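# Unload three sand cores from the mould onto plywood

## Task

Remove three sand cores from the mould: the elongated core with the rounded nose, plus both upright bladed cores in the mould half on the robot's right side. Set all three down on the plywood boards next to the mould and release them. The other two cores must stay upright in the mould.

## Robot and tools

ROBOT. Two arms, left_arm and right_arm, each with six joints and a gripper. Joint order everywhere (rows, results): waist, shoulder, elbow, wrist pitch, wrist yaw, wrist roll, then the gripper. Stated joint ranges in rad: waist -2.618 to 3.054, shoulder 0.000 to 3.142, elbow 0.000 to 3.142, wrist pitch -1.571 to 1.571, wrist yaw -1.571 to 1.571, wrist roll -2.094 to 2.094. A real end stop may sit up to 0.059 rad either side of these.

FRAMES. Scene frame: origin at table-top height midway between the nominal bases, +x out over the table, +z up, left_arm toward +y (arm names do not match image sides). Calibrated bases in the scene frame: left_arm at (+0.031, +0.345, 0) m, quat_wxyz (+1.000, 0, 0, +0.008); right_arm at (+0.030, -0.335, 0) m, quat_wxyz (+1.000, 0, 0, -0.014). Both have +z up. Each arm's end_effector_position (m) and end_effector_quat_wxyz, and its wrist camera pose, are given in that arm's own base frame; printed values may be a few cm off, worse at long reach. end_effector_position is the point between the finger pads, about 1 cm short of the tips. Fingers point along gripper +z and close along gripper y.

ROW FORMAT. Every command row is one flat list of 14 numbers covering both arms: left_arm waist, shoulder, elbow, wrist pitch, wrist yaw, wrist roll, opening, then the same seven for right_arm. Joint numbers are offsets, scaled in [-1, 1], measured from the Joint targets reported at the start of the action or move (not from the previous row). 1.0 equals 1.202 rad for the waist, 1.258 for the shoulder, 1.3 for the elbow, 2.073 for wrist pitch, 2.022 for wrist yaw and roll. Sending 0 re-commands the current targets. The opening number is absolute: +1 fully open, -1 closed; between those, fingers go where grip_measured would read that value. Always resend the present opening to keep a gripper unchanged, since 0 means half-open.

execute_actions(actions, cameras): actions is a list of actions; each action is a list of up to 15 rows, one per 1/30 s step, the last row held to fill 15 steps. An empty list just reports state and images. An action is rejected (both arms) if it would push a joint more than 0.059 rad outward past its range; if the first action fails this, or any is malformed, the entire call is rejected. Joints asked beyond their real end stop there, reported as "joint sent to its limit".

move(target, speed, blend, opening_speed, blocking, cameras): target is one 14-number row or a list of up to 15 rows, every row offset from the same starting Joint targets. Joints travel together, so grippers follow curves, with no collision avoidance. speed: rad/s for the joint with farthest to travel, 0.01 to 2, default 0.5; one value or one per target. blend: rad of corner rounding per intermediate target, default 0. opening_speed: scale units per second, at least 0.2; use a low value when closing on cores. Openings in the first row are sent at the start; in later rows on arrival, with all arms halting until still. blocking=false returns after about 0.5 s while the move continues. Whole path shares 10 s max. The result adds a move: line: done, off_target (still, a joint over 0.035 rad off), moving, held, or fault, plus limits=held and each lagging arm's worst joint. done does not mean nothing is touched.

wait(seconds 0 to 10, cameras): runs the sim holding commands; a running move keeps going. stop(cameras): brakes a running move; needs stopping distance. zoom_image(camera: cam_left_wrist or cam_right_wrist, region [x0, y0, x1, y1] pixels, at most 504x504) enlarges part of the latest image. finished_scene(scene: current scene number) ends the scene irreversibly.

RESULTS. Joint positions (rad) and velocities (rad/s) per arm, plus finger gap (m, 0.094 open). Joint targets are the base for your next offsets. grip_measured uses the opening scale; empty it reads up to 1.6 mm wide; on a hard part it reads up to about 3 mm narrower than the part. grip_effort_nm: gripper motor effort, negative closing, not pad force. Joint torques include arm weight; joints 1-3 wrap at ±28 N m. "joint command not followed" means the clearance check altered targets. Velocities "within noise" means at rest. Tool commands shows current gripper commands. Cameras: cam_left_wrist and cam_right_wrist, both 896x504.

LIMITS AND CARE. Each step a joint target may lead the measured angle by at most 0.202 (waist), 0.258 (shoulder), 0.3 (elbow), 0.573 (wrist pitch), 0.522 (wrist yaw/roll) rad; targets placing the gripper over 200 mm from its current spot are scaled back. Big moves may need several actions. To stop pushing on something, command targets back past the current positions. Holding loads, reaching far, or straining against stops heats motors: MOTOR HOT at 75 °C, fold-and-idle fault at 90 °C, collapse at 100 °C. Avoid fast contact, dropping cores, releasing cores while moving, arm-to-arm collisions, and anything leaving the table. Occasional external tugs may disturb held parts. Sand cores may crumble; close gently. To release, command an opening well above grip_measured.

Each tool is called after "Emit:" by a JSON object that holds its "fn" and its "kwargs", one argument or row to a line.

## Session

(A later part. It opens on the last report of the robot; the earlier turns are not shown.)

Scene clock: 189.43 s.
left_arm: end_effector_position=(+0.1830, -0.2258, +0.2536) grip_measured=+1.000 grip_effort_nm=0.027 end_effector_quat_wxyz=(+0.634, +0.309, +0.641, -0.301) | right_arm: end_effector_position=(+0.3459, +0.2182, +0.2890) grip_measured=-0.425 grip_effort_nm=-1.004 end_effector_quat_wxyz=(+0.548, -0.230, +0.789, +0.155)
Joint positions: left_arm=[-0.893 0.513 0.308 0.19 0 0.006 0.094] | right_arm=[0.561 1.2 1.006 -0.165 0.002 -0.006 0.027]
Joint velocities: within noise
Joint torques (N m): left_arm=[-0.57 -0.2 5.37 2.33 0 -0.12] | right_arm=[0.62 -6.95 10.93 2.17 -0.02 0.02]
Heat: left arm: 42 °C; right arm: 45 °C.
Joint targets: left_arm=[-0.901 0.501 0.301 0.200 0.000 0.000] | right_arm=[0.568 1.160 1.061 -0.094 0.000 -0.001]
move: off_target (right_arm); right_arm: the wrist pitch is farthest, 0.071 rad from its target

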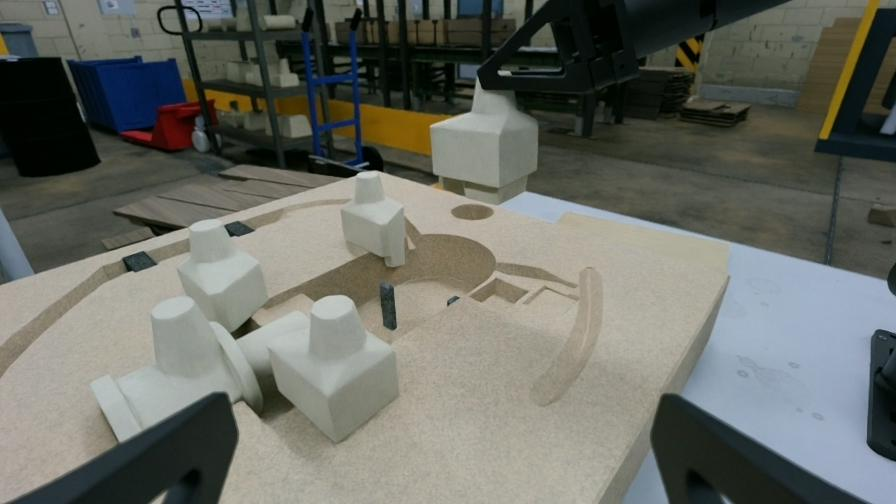

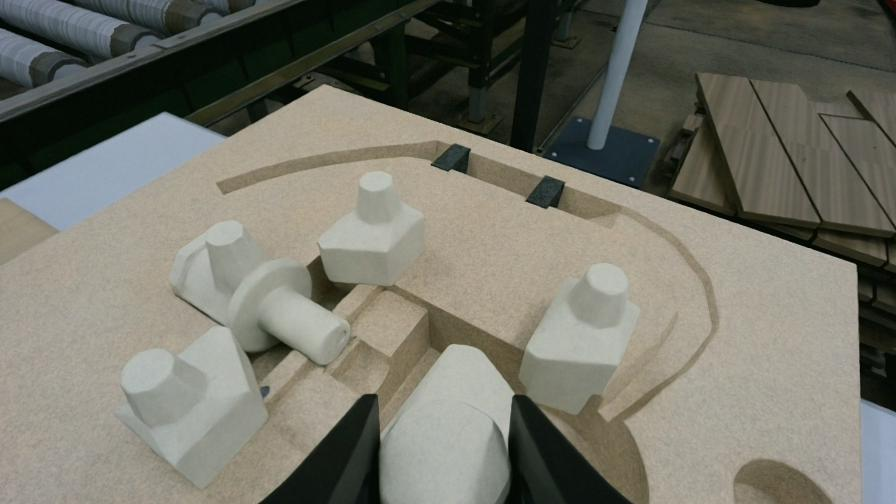

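Emit:
{"fn": "move", "kwargs": {
  "target": [0,0,0,0,0,0,1,0,0,0,0,0,0.777,-0.65],
  "speed": 0.7
}}

Emit:
{"fn": "zoom_image", "kwargs": {
  "camera": "cam_left_wrist",
  "region": [380, 0, 620, 180]
}}

Scene clock: 201.57 s.
left_arm: end_effector_position=(+0.1830, -0.2258, +0.2536) grip_measured=+1.000 grip_effort_nm=0.022 end_effector_quat_wxyz=(+0.634, +0.309, +0.641, -0.301) | right_arm: end_effector_position=(+0.3455, +0.2180, +0.2878) grip_measured=-0.425 grip_effort_nm=-1.009 end_effector_quat_wxyz=(+0.280, +0.391, +0.725, +0.493)
Joint positions: left_arm=[-0.893 0.513 0.308 0.19 0 0.006 0.094] | right_arm=[0.561 1.2 1.006 -0.17 0.002 1.55 0.027]
Joint velocities: within noise
Joint torques (N m): left_arm=[-0.55 -0.2 5.39 2.31 0.02 -0.12] | right_arm=[0.64 -6.94 10.93 2.22 -0.03 0.18]
Heat: left arm: 43 °C; right arm: 49 °C.
Joint targets: left_arm=[-0.901 0.501 0.301 0.200 0.000 0.000] | right_arm=[0.568 1.160 1.061 -0.094 0.000 1.570]
move: off_target (right_arm); right_arm: the wrist pitch is farthest, 0.076 rad from its target

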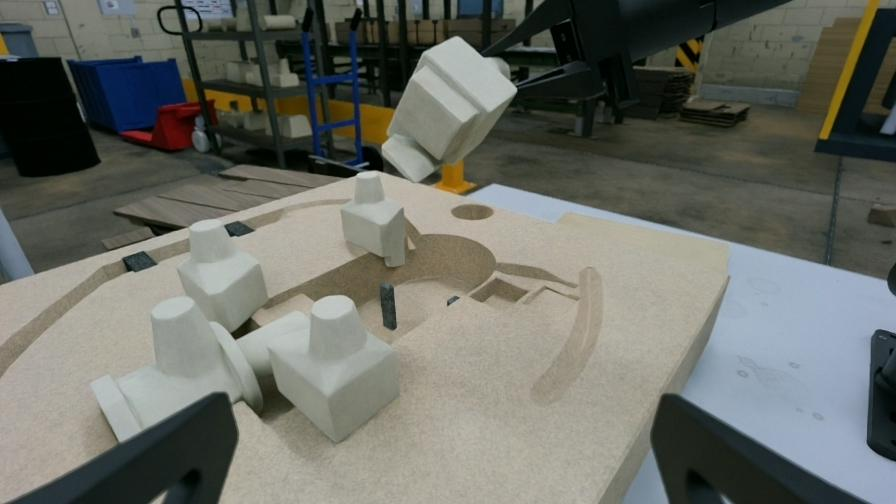

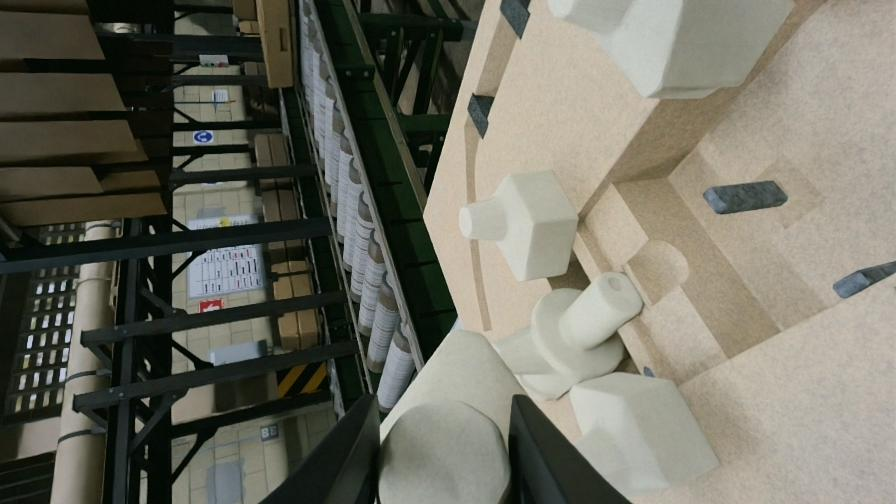

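Scaled by 2.100.

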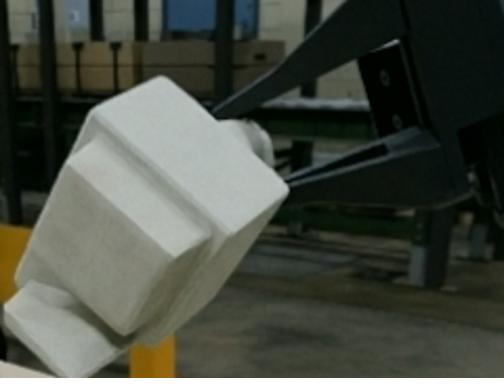

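Emit:
{"fn": "move", "kwargs": {
  "target": [0,0,0,0,0,0,1,-0.689,0,0,0,0,-0.777,-0.65],
  "speed": 0.6
}}

Scene clock: 219.17 s.
left_arm: end_effector_position=(+0.1830, -0.2258, +0.2537) grip_measured=+1.000 grip_effort_nm=0.027 end_effector_quat_wxyz=(+0.634, +0.309, +0.641, -0.302) | right_arm: end_effector_position=(+0.3949, -0.1043, +0.2876) grip_measured=-0.425 grip_effort_nm=-1.004 end_effector_quat_wxyz=(+0.562, +0.111, +0.816, -0.073)
Joint positions: left_arm=[-0.893 0.513 0.308 0.19 0 0.006 0.094] | right_arm=[-0.258 1.2 1.006 -0.171 0.005 0.009 0.027]
Joint velocities: within noise
Joint torques (N m): left_arm=[-0.55 -0.14 5.42 2.33 0.02 -0.14] | right_arm=[-0.17 -6.94 10.92 2.23 -0.06 -0.15]
Heat: left arm: 43 °C; right arm: 49 °C.
Joint targets: left_arm=[-0.901 0.501 0.301 0.201 0.000 0.000] | right_arm=[-0.260 1.160 1.061 -0.094 0.000 -0.001]
move: off_target (right_arm); right_arm: the wrist pitch is farthest, 0.077 rad from its target

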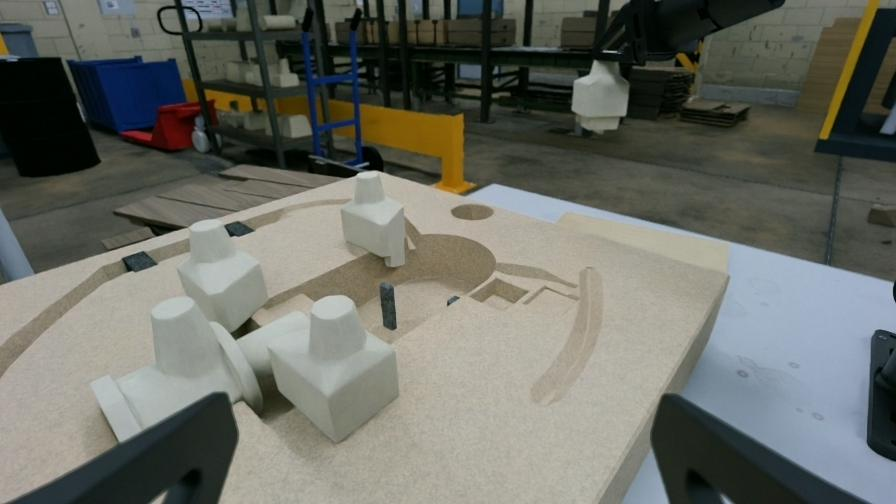

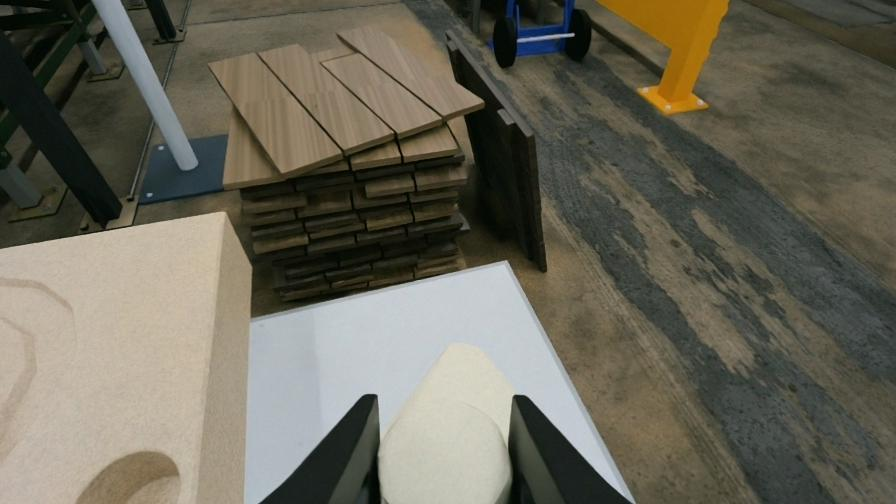

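Emit:
{"fn": "move", "kwargs": {
  "target": [-0.207,0.357,0.615,-0.193,0,0,1,0,0,0,0,0,0,-0.65],
  "speed": 0.8
}}

Scene clock: 229.40 s.
left_arm: end_effector_position=(+0.1454, -0.3163, +0.4103) grip_measured=+1.000 grip_effort_nm=0.022 end_effector_quat_wxyz=(+0.578, +0.395, +0.610, -0.370) | right_arm: end_effector_position=(+0.3949, -0.1043, +0.2876) grip_measured=-0.425 grip_effort_nm=-1.004 end_effector_quat_wxyz=(+0.562, +0.111, +0.816, -0.073)
Joint positions: left_arm=[-1.143 0.944 1.078 -0.191 0.001 0.006 0.094] | right_arm=[-0.258 1.2 1.006 -0.171 0.005 0.008 0.027]
Joint velocities: within noise
Joint torques (N m): left_arm=[-0.46 -1.02 7.53 2.13 0.02 -0.13] | right_arm=[-0.16 -6.93 10.93 2.23 -0.05 -0.14]
Heat: left arm: 44 °C; right arm: 50 °C.
Joint targets: left_arm=[-1.150 0.950 1.101 -0.200 0.001 0.000] | right_arm=[-0.260 1.160 1.061 -0.094 0.000 -0.001]
move: off_target (right_arm); right_arm: the wrist pitch is farthest, 0.077 rad from its target

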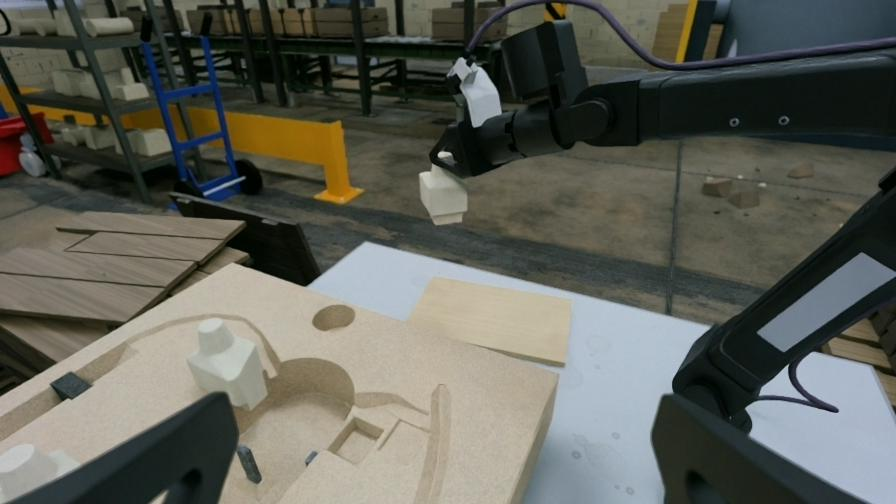

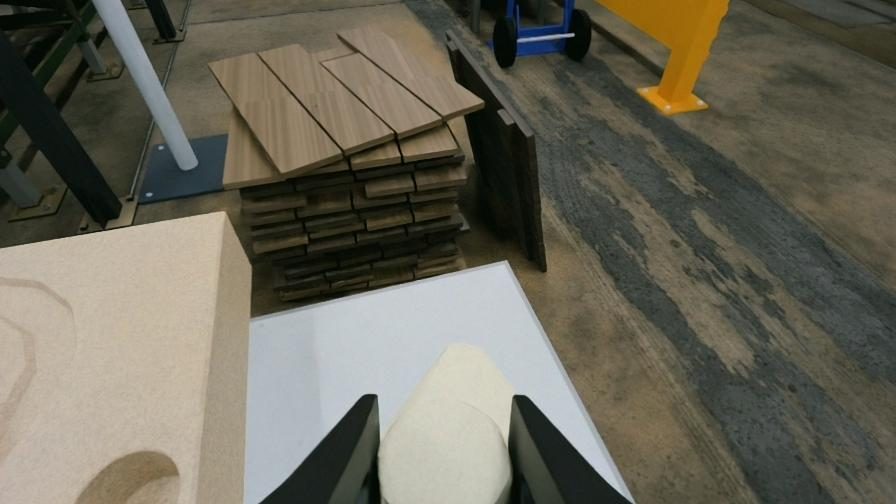

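Emit:
{"fn": "move", "kwargs": {
  "target": [
    [0,0,0,0,0,0,1,0,0.0204,-0.2238,0.1527,0,0,-0.65],
    [0,0,0,0,0,0,1,0,0.144,-0.3965,0.336,0,0,-0.65]
  ],
  "speed": 0.3,
  "blend": 0.05
}}

Emit:
{"fn": "zoom_image", "kwargs": {
  "camera": "cam_left_wrist",
  "region": [340, 180, 640, 400]
}}

Scene clock: 248.87 s.
left_arm: end_effector_position=(+0.1454, -0.3163, +0.4100) grip_measured=+1.000 grip_effort_nm=0.027 end_effector_quat_wxyz=(+0.578, +0.395, +0.611, -0.370) | right_arm: end_effector_position=(+0.3965, -0.1047, +0.1619) grip_measured=-0.425 grip_effort_nm=-1.004 end_effector_quat_wxyz=(+0.582, +0.109, +0.802, -0.075)
Joint positions: left_arm=[-1.143 0.944 1.078 -0.193 0.001 0.006 0.094] | right_arm=[-0.258 1.349 0.535 0.498 0.005 0.008 0.027]
Joint velocities: within noise
Joint torques (N m): left_arm=[-0.49 -0.99 7.51 2.15 0.03 -0.11] | right_arm=[-0.18 -4.75 6.5 2.57 -0.06 -0.12]
Heat: left arm: 44 °C; right arm: 51 °C.
Joint targets: left_arm=[-1.150 0.950 1.101 -0.200 0.001 0.000] | right_arm=[-0.260 1.342 0.545 0.603 0.000 -0.001]
move: off_target (right_arm); right_arm: the wrist pitch is farthest, 0.105 rad from its target

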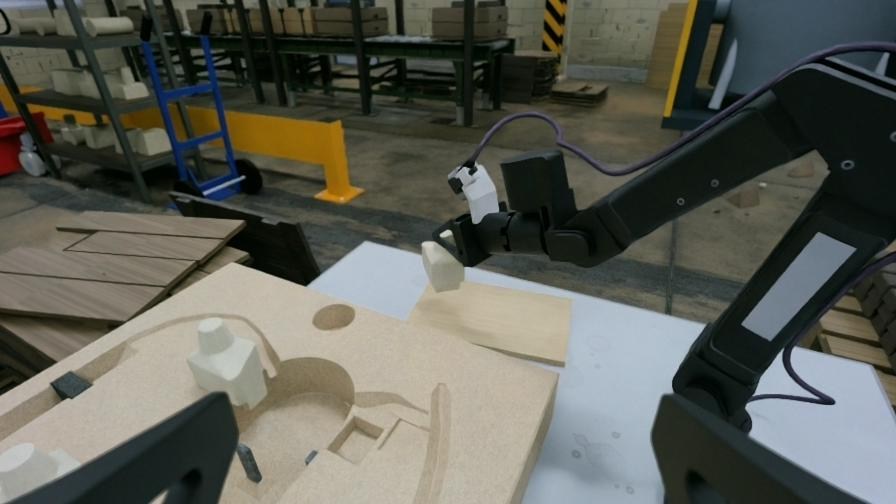

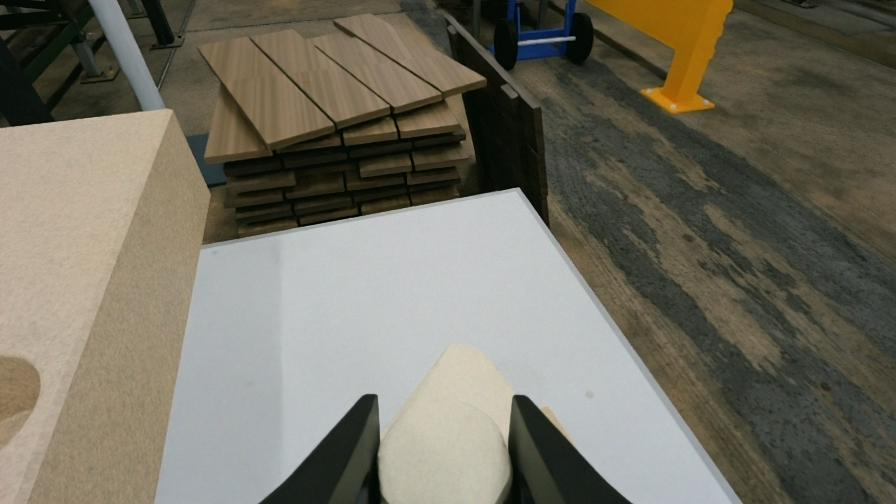

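Scaled by 1.680.

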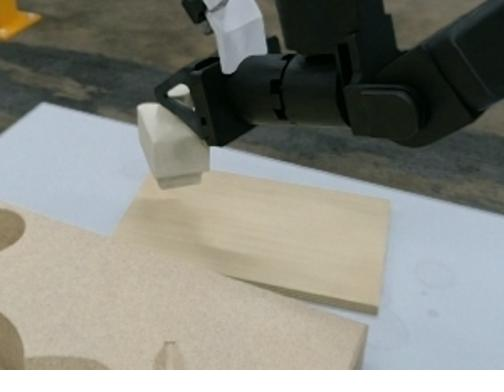

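Emit:
{"fn": "move", "kwargs": {
  "target": [0,0,0,0,0,0,1,-0.01,0.002,-0.086,0.01,0,0,-0.65],
  "speed": 0.15
}}

Emit:
{"fn": "zoom_image", "kwargs": {
  "camera": "cam_left_wrist",
  "region": [340, 200, 580, 380]
}}

Scene clock: 257.57 s.
left_arm: end_effector_position=(+0.1454, -0.3163, +0.4100) grip_measured=+1.000 grip_effort_nm=0.027 end_effector_quat_wxyz=(+0.578, +0.395, +0.611, -0.370) | right_arm: end_effector_position=(+0.3780, -0.1009, +0.1302) grip_measured=-0.425 grip_effort_nm=-1.004 end_effector_quat_wxyz=(+0.563, +0.111, +0.816, -0.074)
Joint positions: left_arm=[-1.143 0.944 1.078 -0.193 0.001 0.006 0.094] | right_arm=[-0.262 1.349 0.434 0.553 0.002 0.006 0.027]
Joint velocities: within noise
Joint torques (N m): left_arm=[-0.55 -0.98 7.5 2.14 0.03 -0.13] | right_arm=[-0.88 -4.25 5.49 2.17 -0.03 -0.12]
Heat: left arm: 44 °C; right arm: 52 °C.
Joint targets: left_arm=[-1.150 0.950 1.101 -0.200 0.001 0.000] | right_arm=[-0.272 1.344 0.434 0.623 0.000 -0.001]
move: off_target (right_arm); right_arm: the wrist pitch is farthest, 0.071 rad from its target

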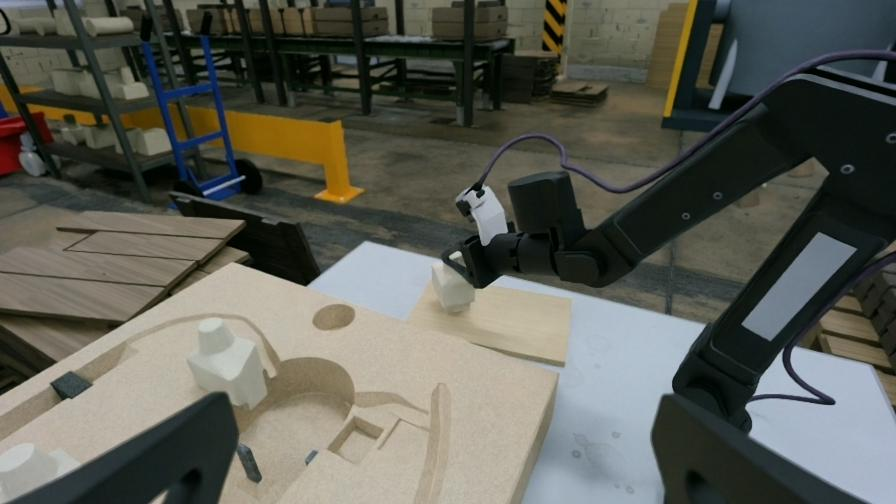

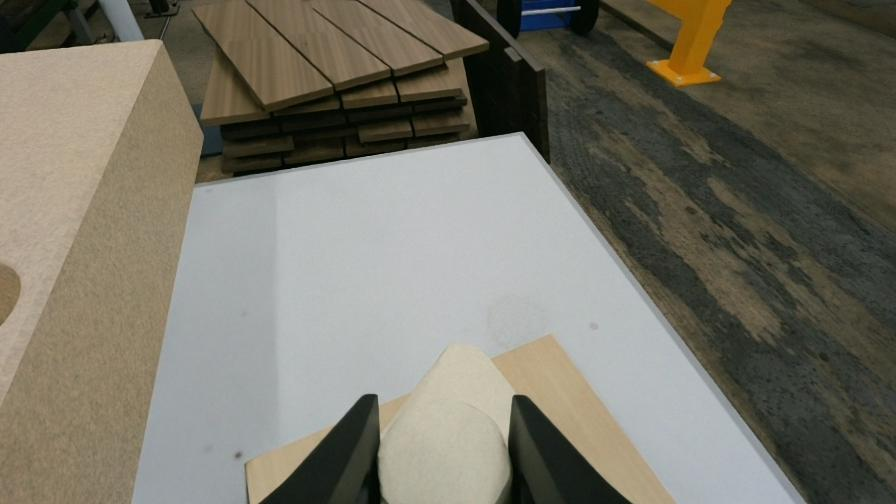

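Scaled by 2.100.

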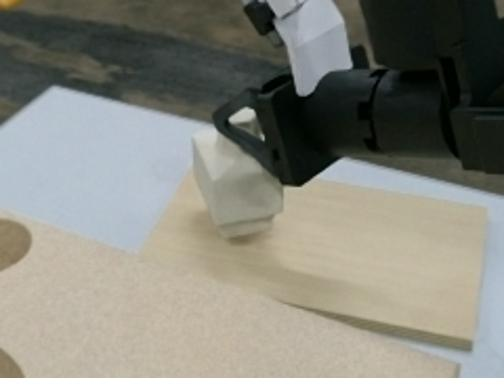

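Emit:
{"fn": "zoom_image", "kwargs": {
  "camera": "cam_left_wrist",
  "region": [410, 235, 510, 325]
}}

Scaled by 5.040.

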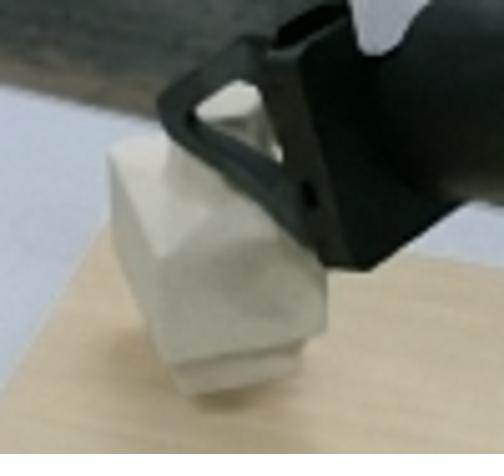

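Emit:
{"fn": "move", "kwargs": {
  "target": [0,0,0,0,0,0,1,0,0.018,0,0.01,0,0,-0.65],
  "speed": 0.1,
  "cameras": ["cam_left_wrist"]
}}

Emit:
{"fn": "zoom_image", "kwargs": {
  "camera": "cam_left_wrist",
  "region": [410, 235, 510, 325]
}}

Scene clock: 275.40 s.
left_arm: end_effector_position=(+0.1454, -0.3163, +0.4100) grip_measured=+1.000 grip_effort_nm=0.022 end_effector_quat_wxyz=(+0.578, +0.395, +0.611, -0.370) | right_arm: end_effector_position=(+0.3802, -0.1018, +0.1306) grip_measured=-0.425 grip_effort_nm=-0.999 end_effector_quat_wxyz=(+0.568, +0.110, +0.813, -0.075)
Joint positions: left_arm=[-1.143 0.944 1.078 -0.193 0.001 0.006 0.094] | right_arm=[-0.263 1.364 0.433 0.579 0.002 0.004 0.027]
Joint velocities: within noise
Joint torques (N m): left_arm=[-0.5 -1.01 7.45 2.12 0.04 -0.13] | right_arm=[-0.79 -3.73 5.46 2.12 -0.02 -0.11]
Heat: left arm: 44 °C; right arm: 55 °C.
Joint targets: left_arm=[-1.150 0.950 1.101 -0.200 0.001 0.000] | right_arm=[-0.272 1.367 0.434 0.644 0.000 -0.001]
move: off_target (right_arm); right_arm: the wrist pitch is farthest, 0.064 rad from its target
Images, in order (width x height): cam_left_wrist 896x504.

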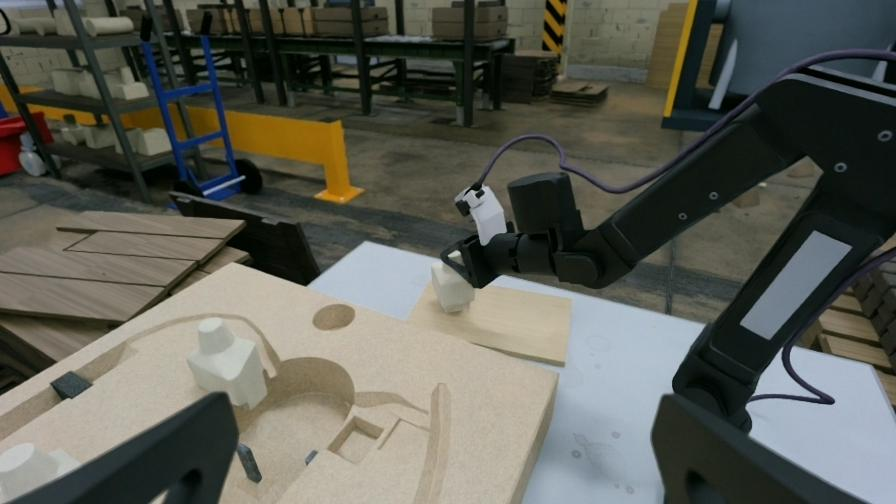

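Scaled by 5.040.

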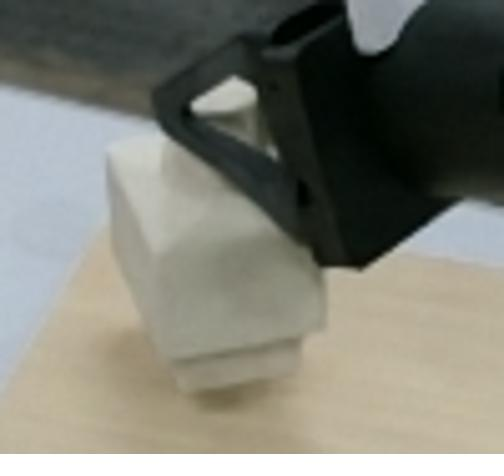

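Emit:
{"fn": "move", "kwargs": {
  "target": [0,0,0,0,0,0,1,0,0.025,0,0,0,0,-0.65],
  "speed": 0.1,
  "cameras": ["cam_left_wrist"]
}}

Emit:
{"fn": "zoom_image", "kwargs": {
  "camera": "cam_left_wrist",
  "region": [410, 235, 510, 325]
}}

Scene clock: 278.83 s.
left_arm: end_effector_position=(+0.1454, -0.3163, +0.4100) grip_measured=+1.000 grip_effort_nm=0.012 end_effector_quat_wxyz=(+0.578, +0.395, +0.611, -0.370) | right_arm: end_effector_position=(+0.3835, -0.1027, +0.1302) grip_measured=-0.425 grip_effort_nm=-1.009 end_effector_quat_wxyz=(+0.573, +0.108, +0.809, -0.076)
Joint positions: left_arm=[-1.143 0.944 1.078 -0.193 0.001 0.006 0.094] | right_arm=[-0.263 1.389 0.433 0.617 0.002 0.001 0.027]
Joint velocities: within noise
Joint torques (N m): left_arm=[-0.47 -0.96 7.5 2.14 0.04 -0.12] | right_arm=[-0.76 -3.3 5.39 1.8 -0.02 -0.05]
Heat: left arm: 44 °C; right arm: 55 °C.
Joint targets: left_arm=[-1.150 0.950 1.101 -0.200 0.001 0.000] | right_arm=[-0.272 1.398 0.434 0.644 0.001 -0.001]
move: done
Images, in order (width x height): cam_left_wrist 896x504.

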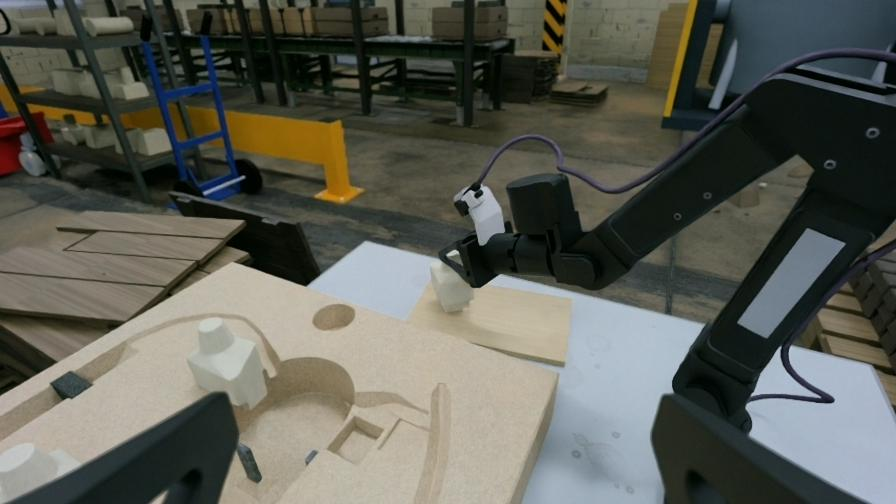

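Scaled by 5.040.

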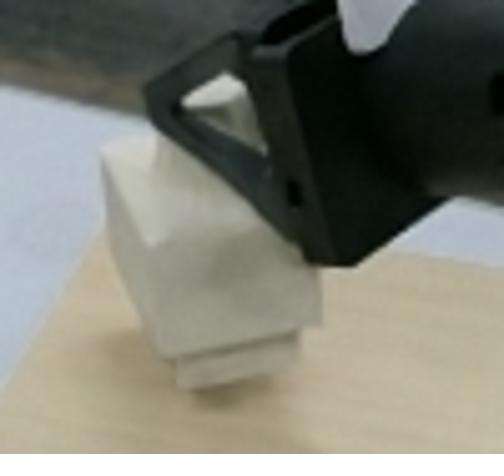

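Emit:
{"fn": "move", "kwargs": {
  "target": [0,0,0,0,0,0,1,0,0.015,-0.015,0,0,0,-0.65],
  "speed": 0.1,
  "cameras": ["cam_left_wrist","cam_right_wrist"]
}}

Emit:
{"fn": "zoom_image", "kwargs": {
  "camera": "cam_left_wrist",
  "region": [410, 235, 510, 325]
}}

Scene clock: 282.97 s.
left_arm: end_effector_position=(+0.1454, -0.3163, +0.4100) grip_measured=+1.000 grip_effort_nm=0.022 end_effector_quat_wxyz=(+0.578, +0.395, +0.611, -0.370) | right_arm: end_effector_position=(+0.3847, -0.1030, +0.1296) grip_measured=-0.425 grip_effort_nm=-1.004 end_effector_quat_wxyz=(+0.577, +0.107, +0.806, -0.078)
Joint positions: left_arm=[-1.143 0.944 1.078 -0.193 0.001 0.006 0.094] | right_arm=[-0.263 1.402 0.428 0.646 0.002 -0.002 0.027]
Joint velocities: within noise
Joint torques (N m): left_arm=[-0.44 -1.03 7.42 2.14 0.01 -0.12] | right_arm=[-0.77 -2.96 4.29 1.51 -0.03 -0.03]
Heat: left arm: 44 °C; right arm: 54 °C.
Joint targets: left_arm=[-1.150 0.950 1.101 -0.200 0.001 0.000] | right_arm=[-0.272 1.417 0.414 0.644 0.001 -0.001]
move: done

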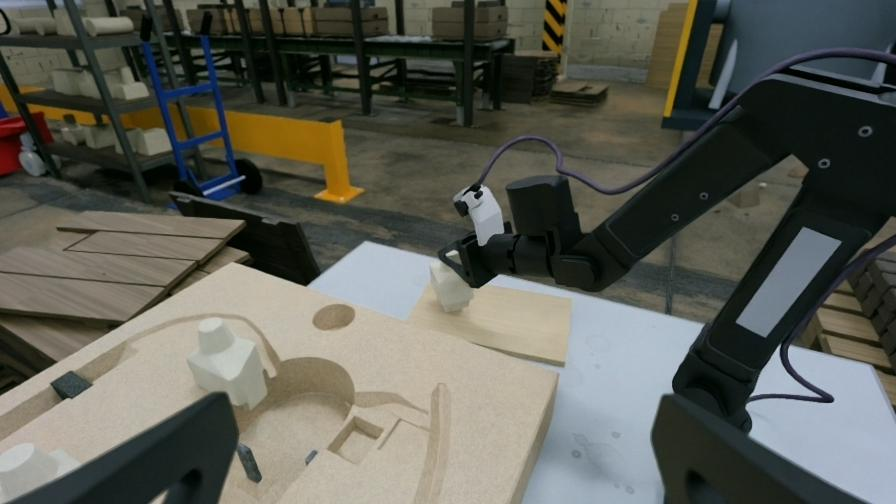

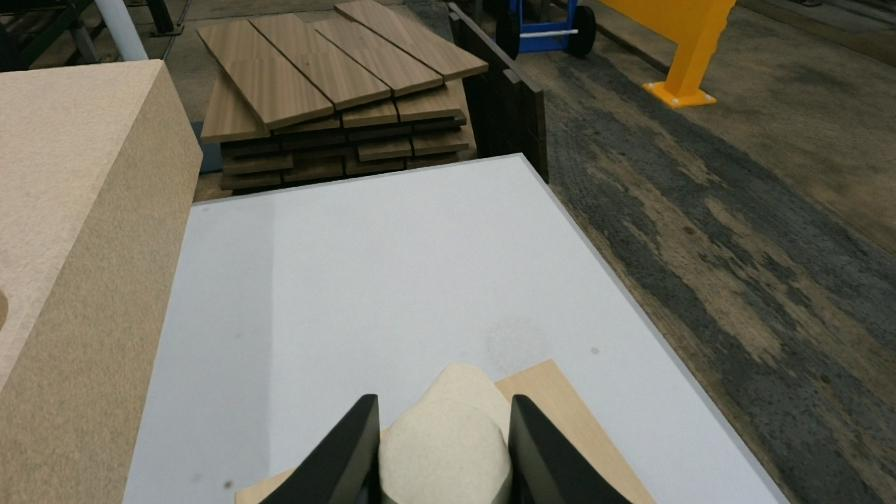

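Scaled by 5.040.

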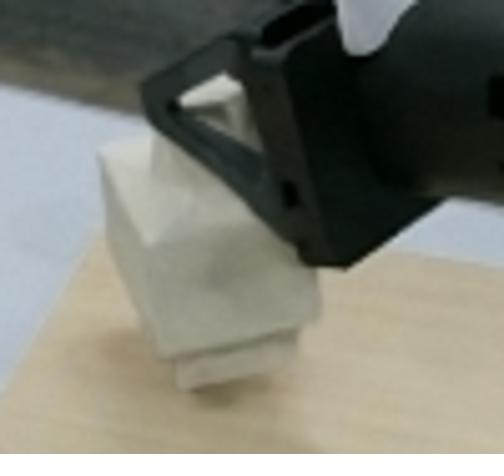

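Emit:
{"fn": "move", "kwargs": {
  "target": [0.017,0.488,0.206,0.142,0,0,1,0,0,0,0,0,0,-0.65],
  "speed": 0.6,
  "cameras": ["cam_left_wrist"]
}}

Emit:
{"fn": "zoom_image", "kwargs": {
  "camera": "cam_left_wrist",
  "region": [360, 230, 580, 410]
}}

Scene clock: 291.50 s.
left_arm: end_effector_position=(+0.2173, -0.4672, +0.3552) grip_measured=+1.000 grip_effort_nm=0.032 end_effector_quat_wxyz=(+0.556, +0.407, +0.633, -0.353) | right_arm: end_effector_position=(+0.3847, -0.1031, +0.1297) grip_measured=-0.425 grip_effort_nm=-1.004 end_effector_quat_wxyz=(+0.577, +0.107, +0.806, -0.078)
Joint positions: left_arm=[-1.137 1.558 1.341 0.084 0.001 0.006 0.094] | right_arm=[-0.263 1.403 0.428 0.647 0.002 -0.002 0.027]
Joint velocities: within noise
Joint torques (N m): left_arm=[0.75 -6.3 8.21 2.34 0.02 -0.12] | right_arm=[-0.75 -3 4.29 1.49 -0.02 -0.03]
Heat: left arm: 44 °C; right arm: 53 °C.
Joint targets: left_arm=[-1.129 1.564 1.368 0.095 0.001 0.000] | right_arm=[-0.272 1.417 0.414 0.644 0.001 -0.001]
move: done
Images, in order (width x height): cam_left_wrist 896x504.

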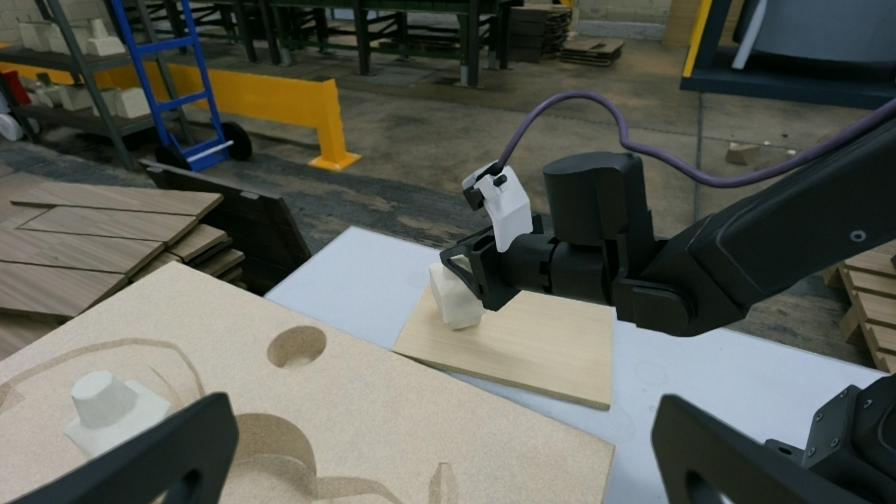

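Scaled by 2.291.

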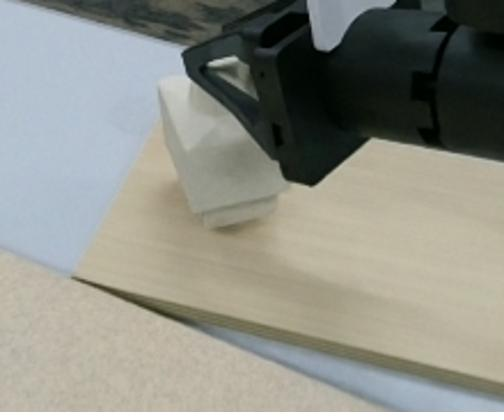

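Emit:
{"fn": "move", "kwargs": {
  "target": [0,0,0,0,0,0,1,0,0.025,-0.156,0.238,0,0,-0.65],
  "speed": 0.2,
  "cameras": ["cam_left_wrist"]
}}

Emit:
{"fn": "zoom_image", "kwargs": {
  "camera": "cam_left_wrist",
  "region": [360, 230, 580, 410]
}}

Scene clock: 306.17 s.
left_arm: end_effector_position=(+0.2173, -0.4672, +0.3553) grip_measured=+1.000 grip_effort_nm=0.027 end_effector_quat_wxyz=(+0.556, +0.407, +0.633, -0.353) | right_arm: end_effector_position=(+0.3573, -0.0948, +0.1259) grip_measured=-0.426 grip_effort_nm=-1.009 end_effector_quat_wxyz=(+0.637, +0.099, +0.759, -0.084)
Joint positions: left_arm=[-1.137 1.558 1.341 0.084 0.001 0.006 0.094] | right_arm=[-0.263 1.448 0.212 1.062 -0.003 -0.002 0.027]
Joint velocities: within noise
Joint torques (N m): left_arm=[0.68 -6.27 8.18 2.37 0.04 -0.11] | right_arm=[-0.77 -3.52 4.26 2.21 0.01 -0.03]
Heat: left arm: 44 °C; right arm: 52 °C.
Joint targets: left_arm=[-1.129 1.564 1.368 0.095 0.001 0.000] | right_arm=[-0.272 1.449 0.211 1.138 0.000 -0.001]
move: off_target (right_arm); right_arm: the wrist pitch is farthest, 0.075 rad from its target
Images, in order (width x height): cam_left_wrist 896x504.

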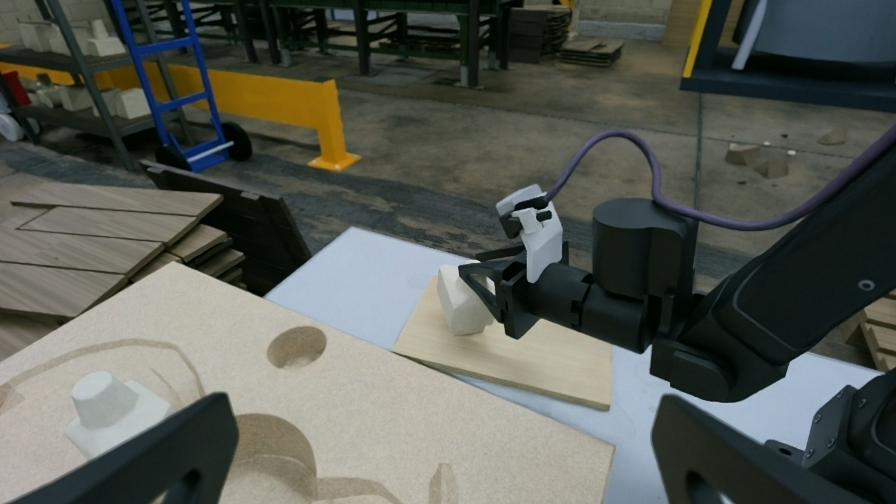

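Scaled by 2.291.

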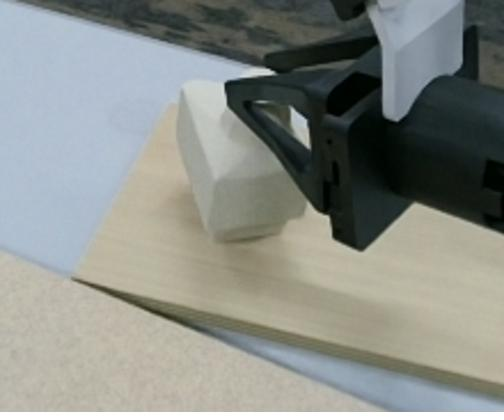

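Emit:
{"fn": "zoom_image", "kwargs": {
  "camera": "cam_left_wrist",
  "region": [420, 255, 510, 345]
}}

Scaled by 5.600.

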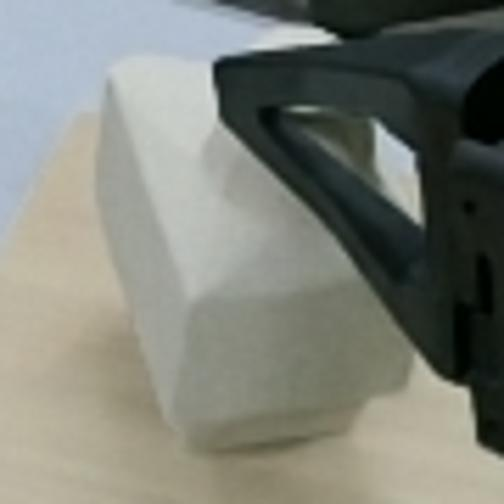

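Emit:
{"fn": "move", "kwargs": {
  "target": [0,0,0,0,0,0,1,0,-0.0215,0.067,-0.115,0,0,-0.65],
  "speed": 0.15,
  "cameras": ["cam_left_wrist"]
}}

Emit:
{"fn": "zoom_image", "kwargs": {
  "camera": "cam_left_wrist",
  "region": [420, 255, 510, 345]
}}

Scene clock: 317.03 s.
left_arm: end_effector_position=(+0.2173, -0.4672, +0.3553) grip_measured=+1.000 grip_effort_nm=0.017 end_effector_quat_wxyz=(+0.556, +0.407, +0.633, -0.353) | right_arm: end_effector_position=(+0.3678, -0.0975, +0.1271) grip_measured=-0.426 grip_effort_nm=-1.004 end_effector_quat_wxyz=(+0.622, +0.099, +0.772, -0.082)
Joint positions: left_arm=[-1.137 1.558 1.341 0.084 0.001 0.006 0.094] | right_arm=[-0.263 1.434 0.278 0.942 -0.004 -0.004 0.027]
Joint velocities: within noise
Joint torques (N m): left_arm=[0.66 -6.27 8.24 2.34 0.02 -0.13] | right_arm=[-0.77 -4.78 6.27 1.16 0.03 -0.01]
Heat: left arm: 44 °C; right arm: 52 °C.
Joint targets: left_arm=[-1.129 1.564 1.368 0.095 0.001 0.000] | right_arm=[-0.272 1.422 0.298 0.899 0.000 -0.001]
move: off_target (right_arm); right_arm: the wrist pitch is farthest, 0.043 rad from its target
Images, in order (width x height): cam_left_wrist 896x504.

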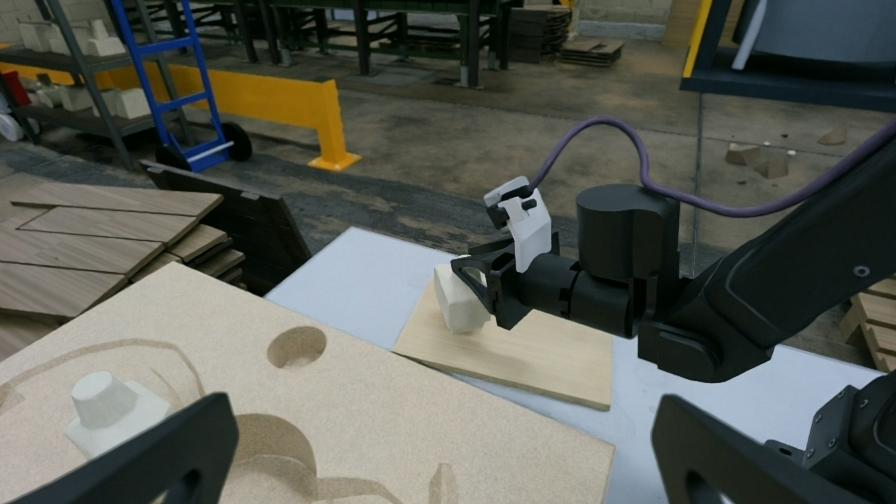

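Scaled by 5.600.

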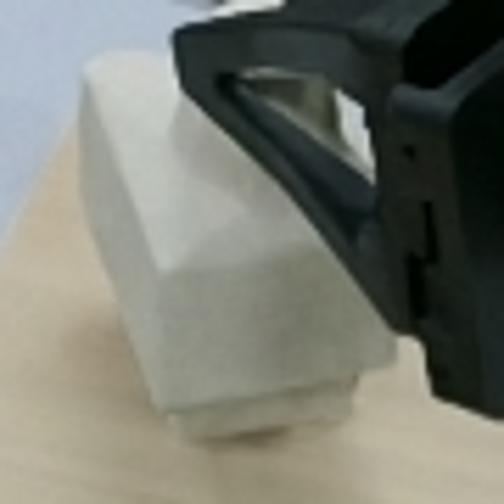

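Emit:
{"fn": "move", "kwargs": {
  "target": [0,0,0,0,0,0,1,0,0.02,-0.01,0,0,0,-0.65],
  "speed": 0.1,
  "cameras": ["cam_left_wrist"]
}}

Emit:
{"fn": "zoom_image", "kwargs": {
  "camera": "cam_left_wrist",
  "region": [420, 255, 510, 345]
}}

Scene clock: 320.83 s.
left_arm: end_effector_position=(+0.2173, -0.4672, +0.3553) grip_measured=+1.000 grip_effort_nm=0.017 end_effector_quat_wxyz=(+0.556, +0.407, +0.633, -0.353) | right_arm: end_effector_position=(+0.3679, -0.0975, +0.1272) grip_measured=-0.426 grip_effort_nm=-1.004 end_effector_quat_wxyz=(+0.622, +0.099, +0.772, -0.082)
Joint positions: left_arm=[-1.137 1.558 1.341 0.084 0.001 0.006 0.094] | right_arm=[-0.263 1.434 0.278 0.941 -0.004 -0.005 0.027]
Joint velocities: within noise
Joint torques (N m): left_arm=[0.58 -6.26 8.25 2.34 0.03 -0.13] | right_arm=[-0.79 -2.81 5.18 1.16 0.03 0.01]
Heat: left arm: 44 °C; right arm: 51 °C.
Joint targets: left_arm=[-1.129 1.564 1.368 0.095 0.001 0.000] | right_arm=[-0.272 1.446 0.286 0.899 0.000 -0.001]
move: off_target (right_arm); right_arm: the wrist pitch is farthest, 0.042 rad from its target
Images, in order (width x height): cam_left_wrist 896x504.

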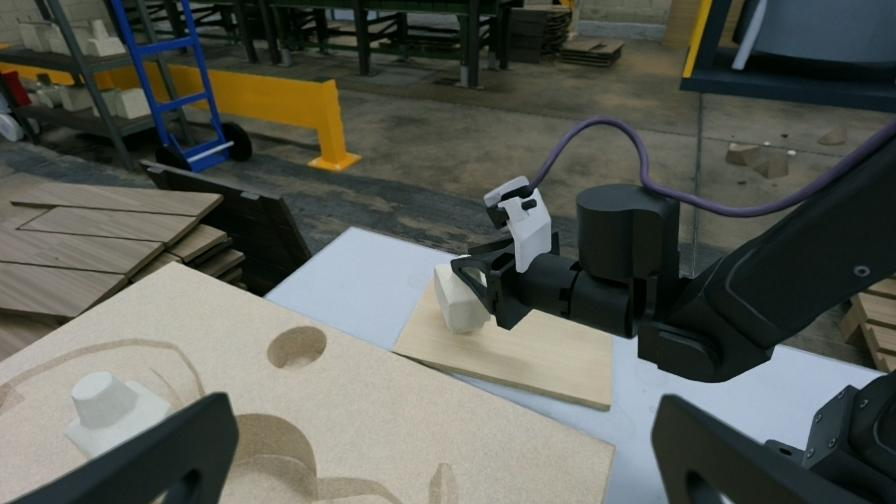

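Scaled by 5.600.

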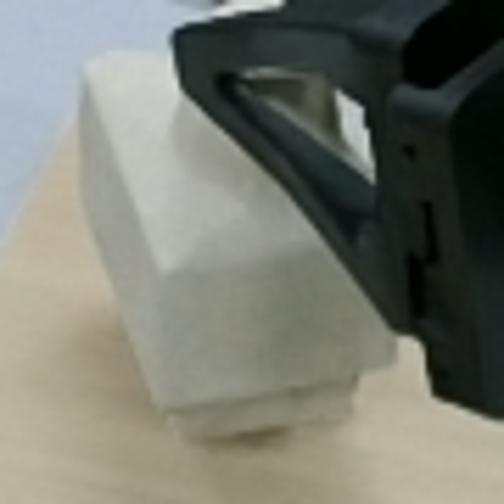

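Emit:
{"fn": "move", "kwargs": {
  "target": [0,0,0,0,0,0,1,0,0,0,0,0,0,-0.25],
  "opening_speed": 0.2
}}

Emit:
{"fn": "zoom_image", "kwargs": {
  "camera": "cam_left_wrist",
  "region": [420, 255, 510, 345]
}}

Scene clock: 325.73 s.
left_arm: end_effector_position=(+0.2173, -0.4672, +0.3553) grip_measured=+1.000 grip_effort_nm=0.017 end_effector_quat_wxyz=(+0.556, +0.407, +0.633, -0.353) | right_arm: end_effector_position=(+0.3679, -0.0946, +0.1241) grip_measured=-0.253 grip_effort_nm=0.164 end_effector_quat_wxyz=(+0.618, +0.095, +0.777, -0.076)
Joint positions: left_arm=[-1.137 1.558 1.341 0.084 0.001 0.006 0.094] | right_arm=[-0.263 1.434 0.278 0.928 -0.019 -0.005 0.035]
Joint velocities: within noise
Joint torques (N m): left_arm=[0.62 -6.31 8.2 2.32 0.04 -0.13] | right_arm=[-0.77 -2.8 5.16 1.27 0.16 0]
Heat: left arm: 45 °C; right arm: 50 °C.
Joint targets: left_arm=[-1.129 1.564 1.368 0.095 0.001 0.000] | right_arm=[-0.272 1.446 0.286 0.899 0.001 -0.001]
move: done

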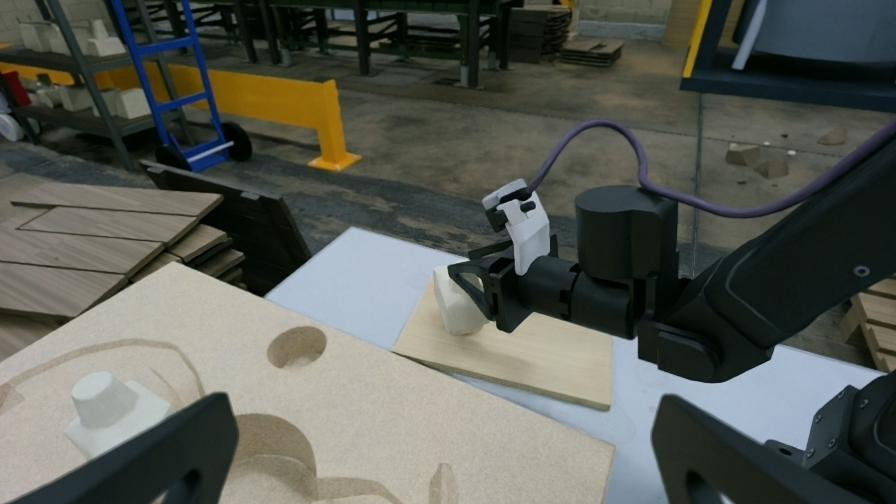

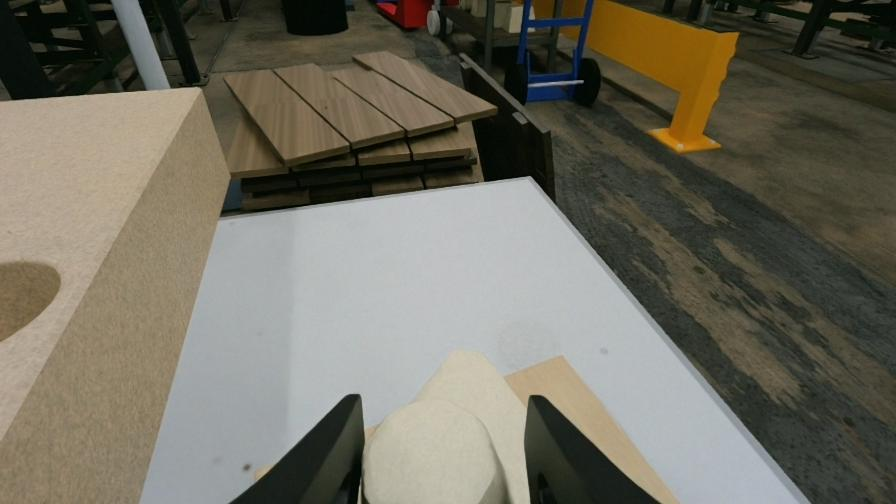

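Scaled by 5.600.

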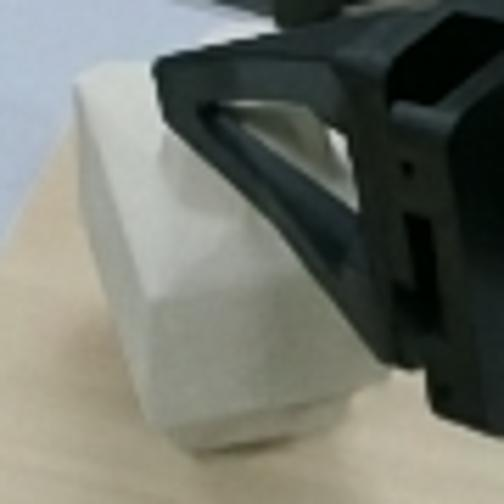

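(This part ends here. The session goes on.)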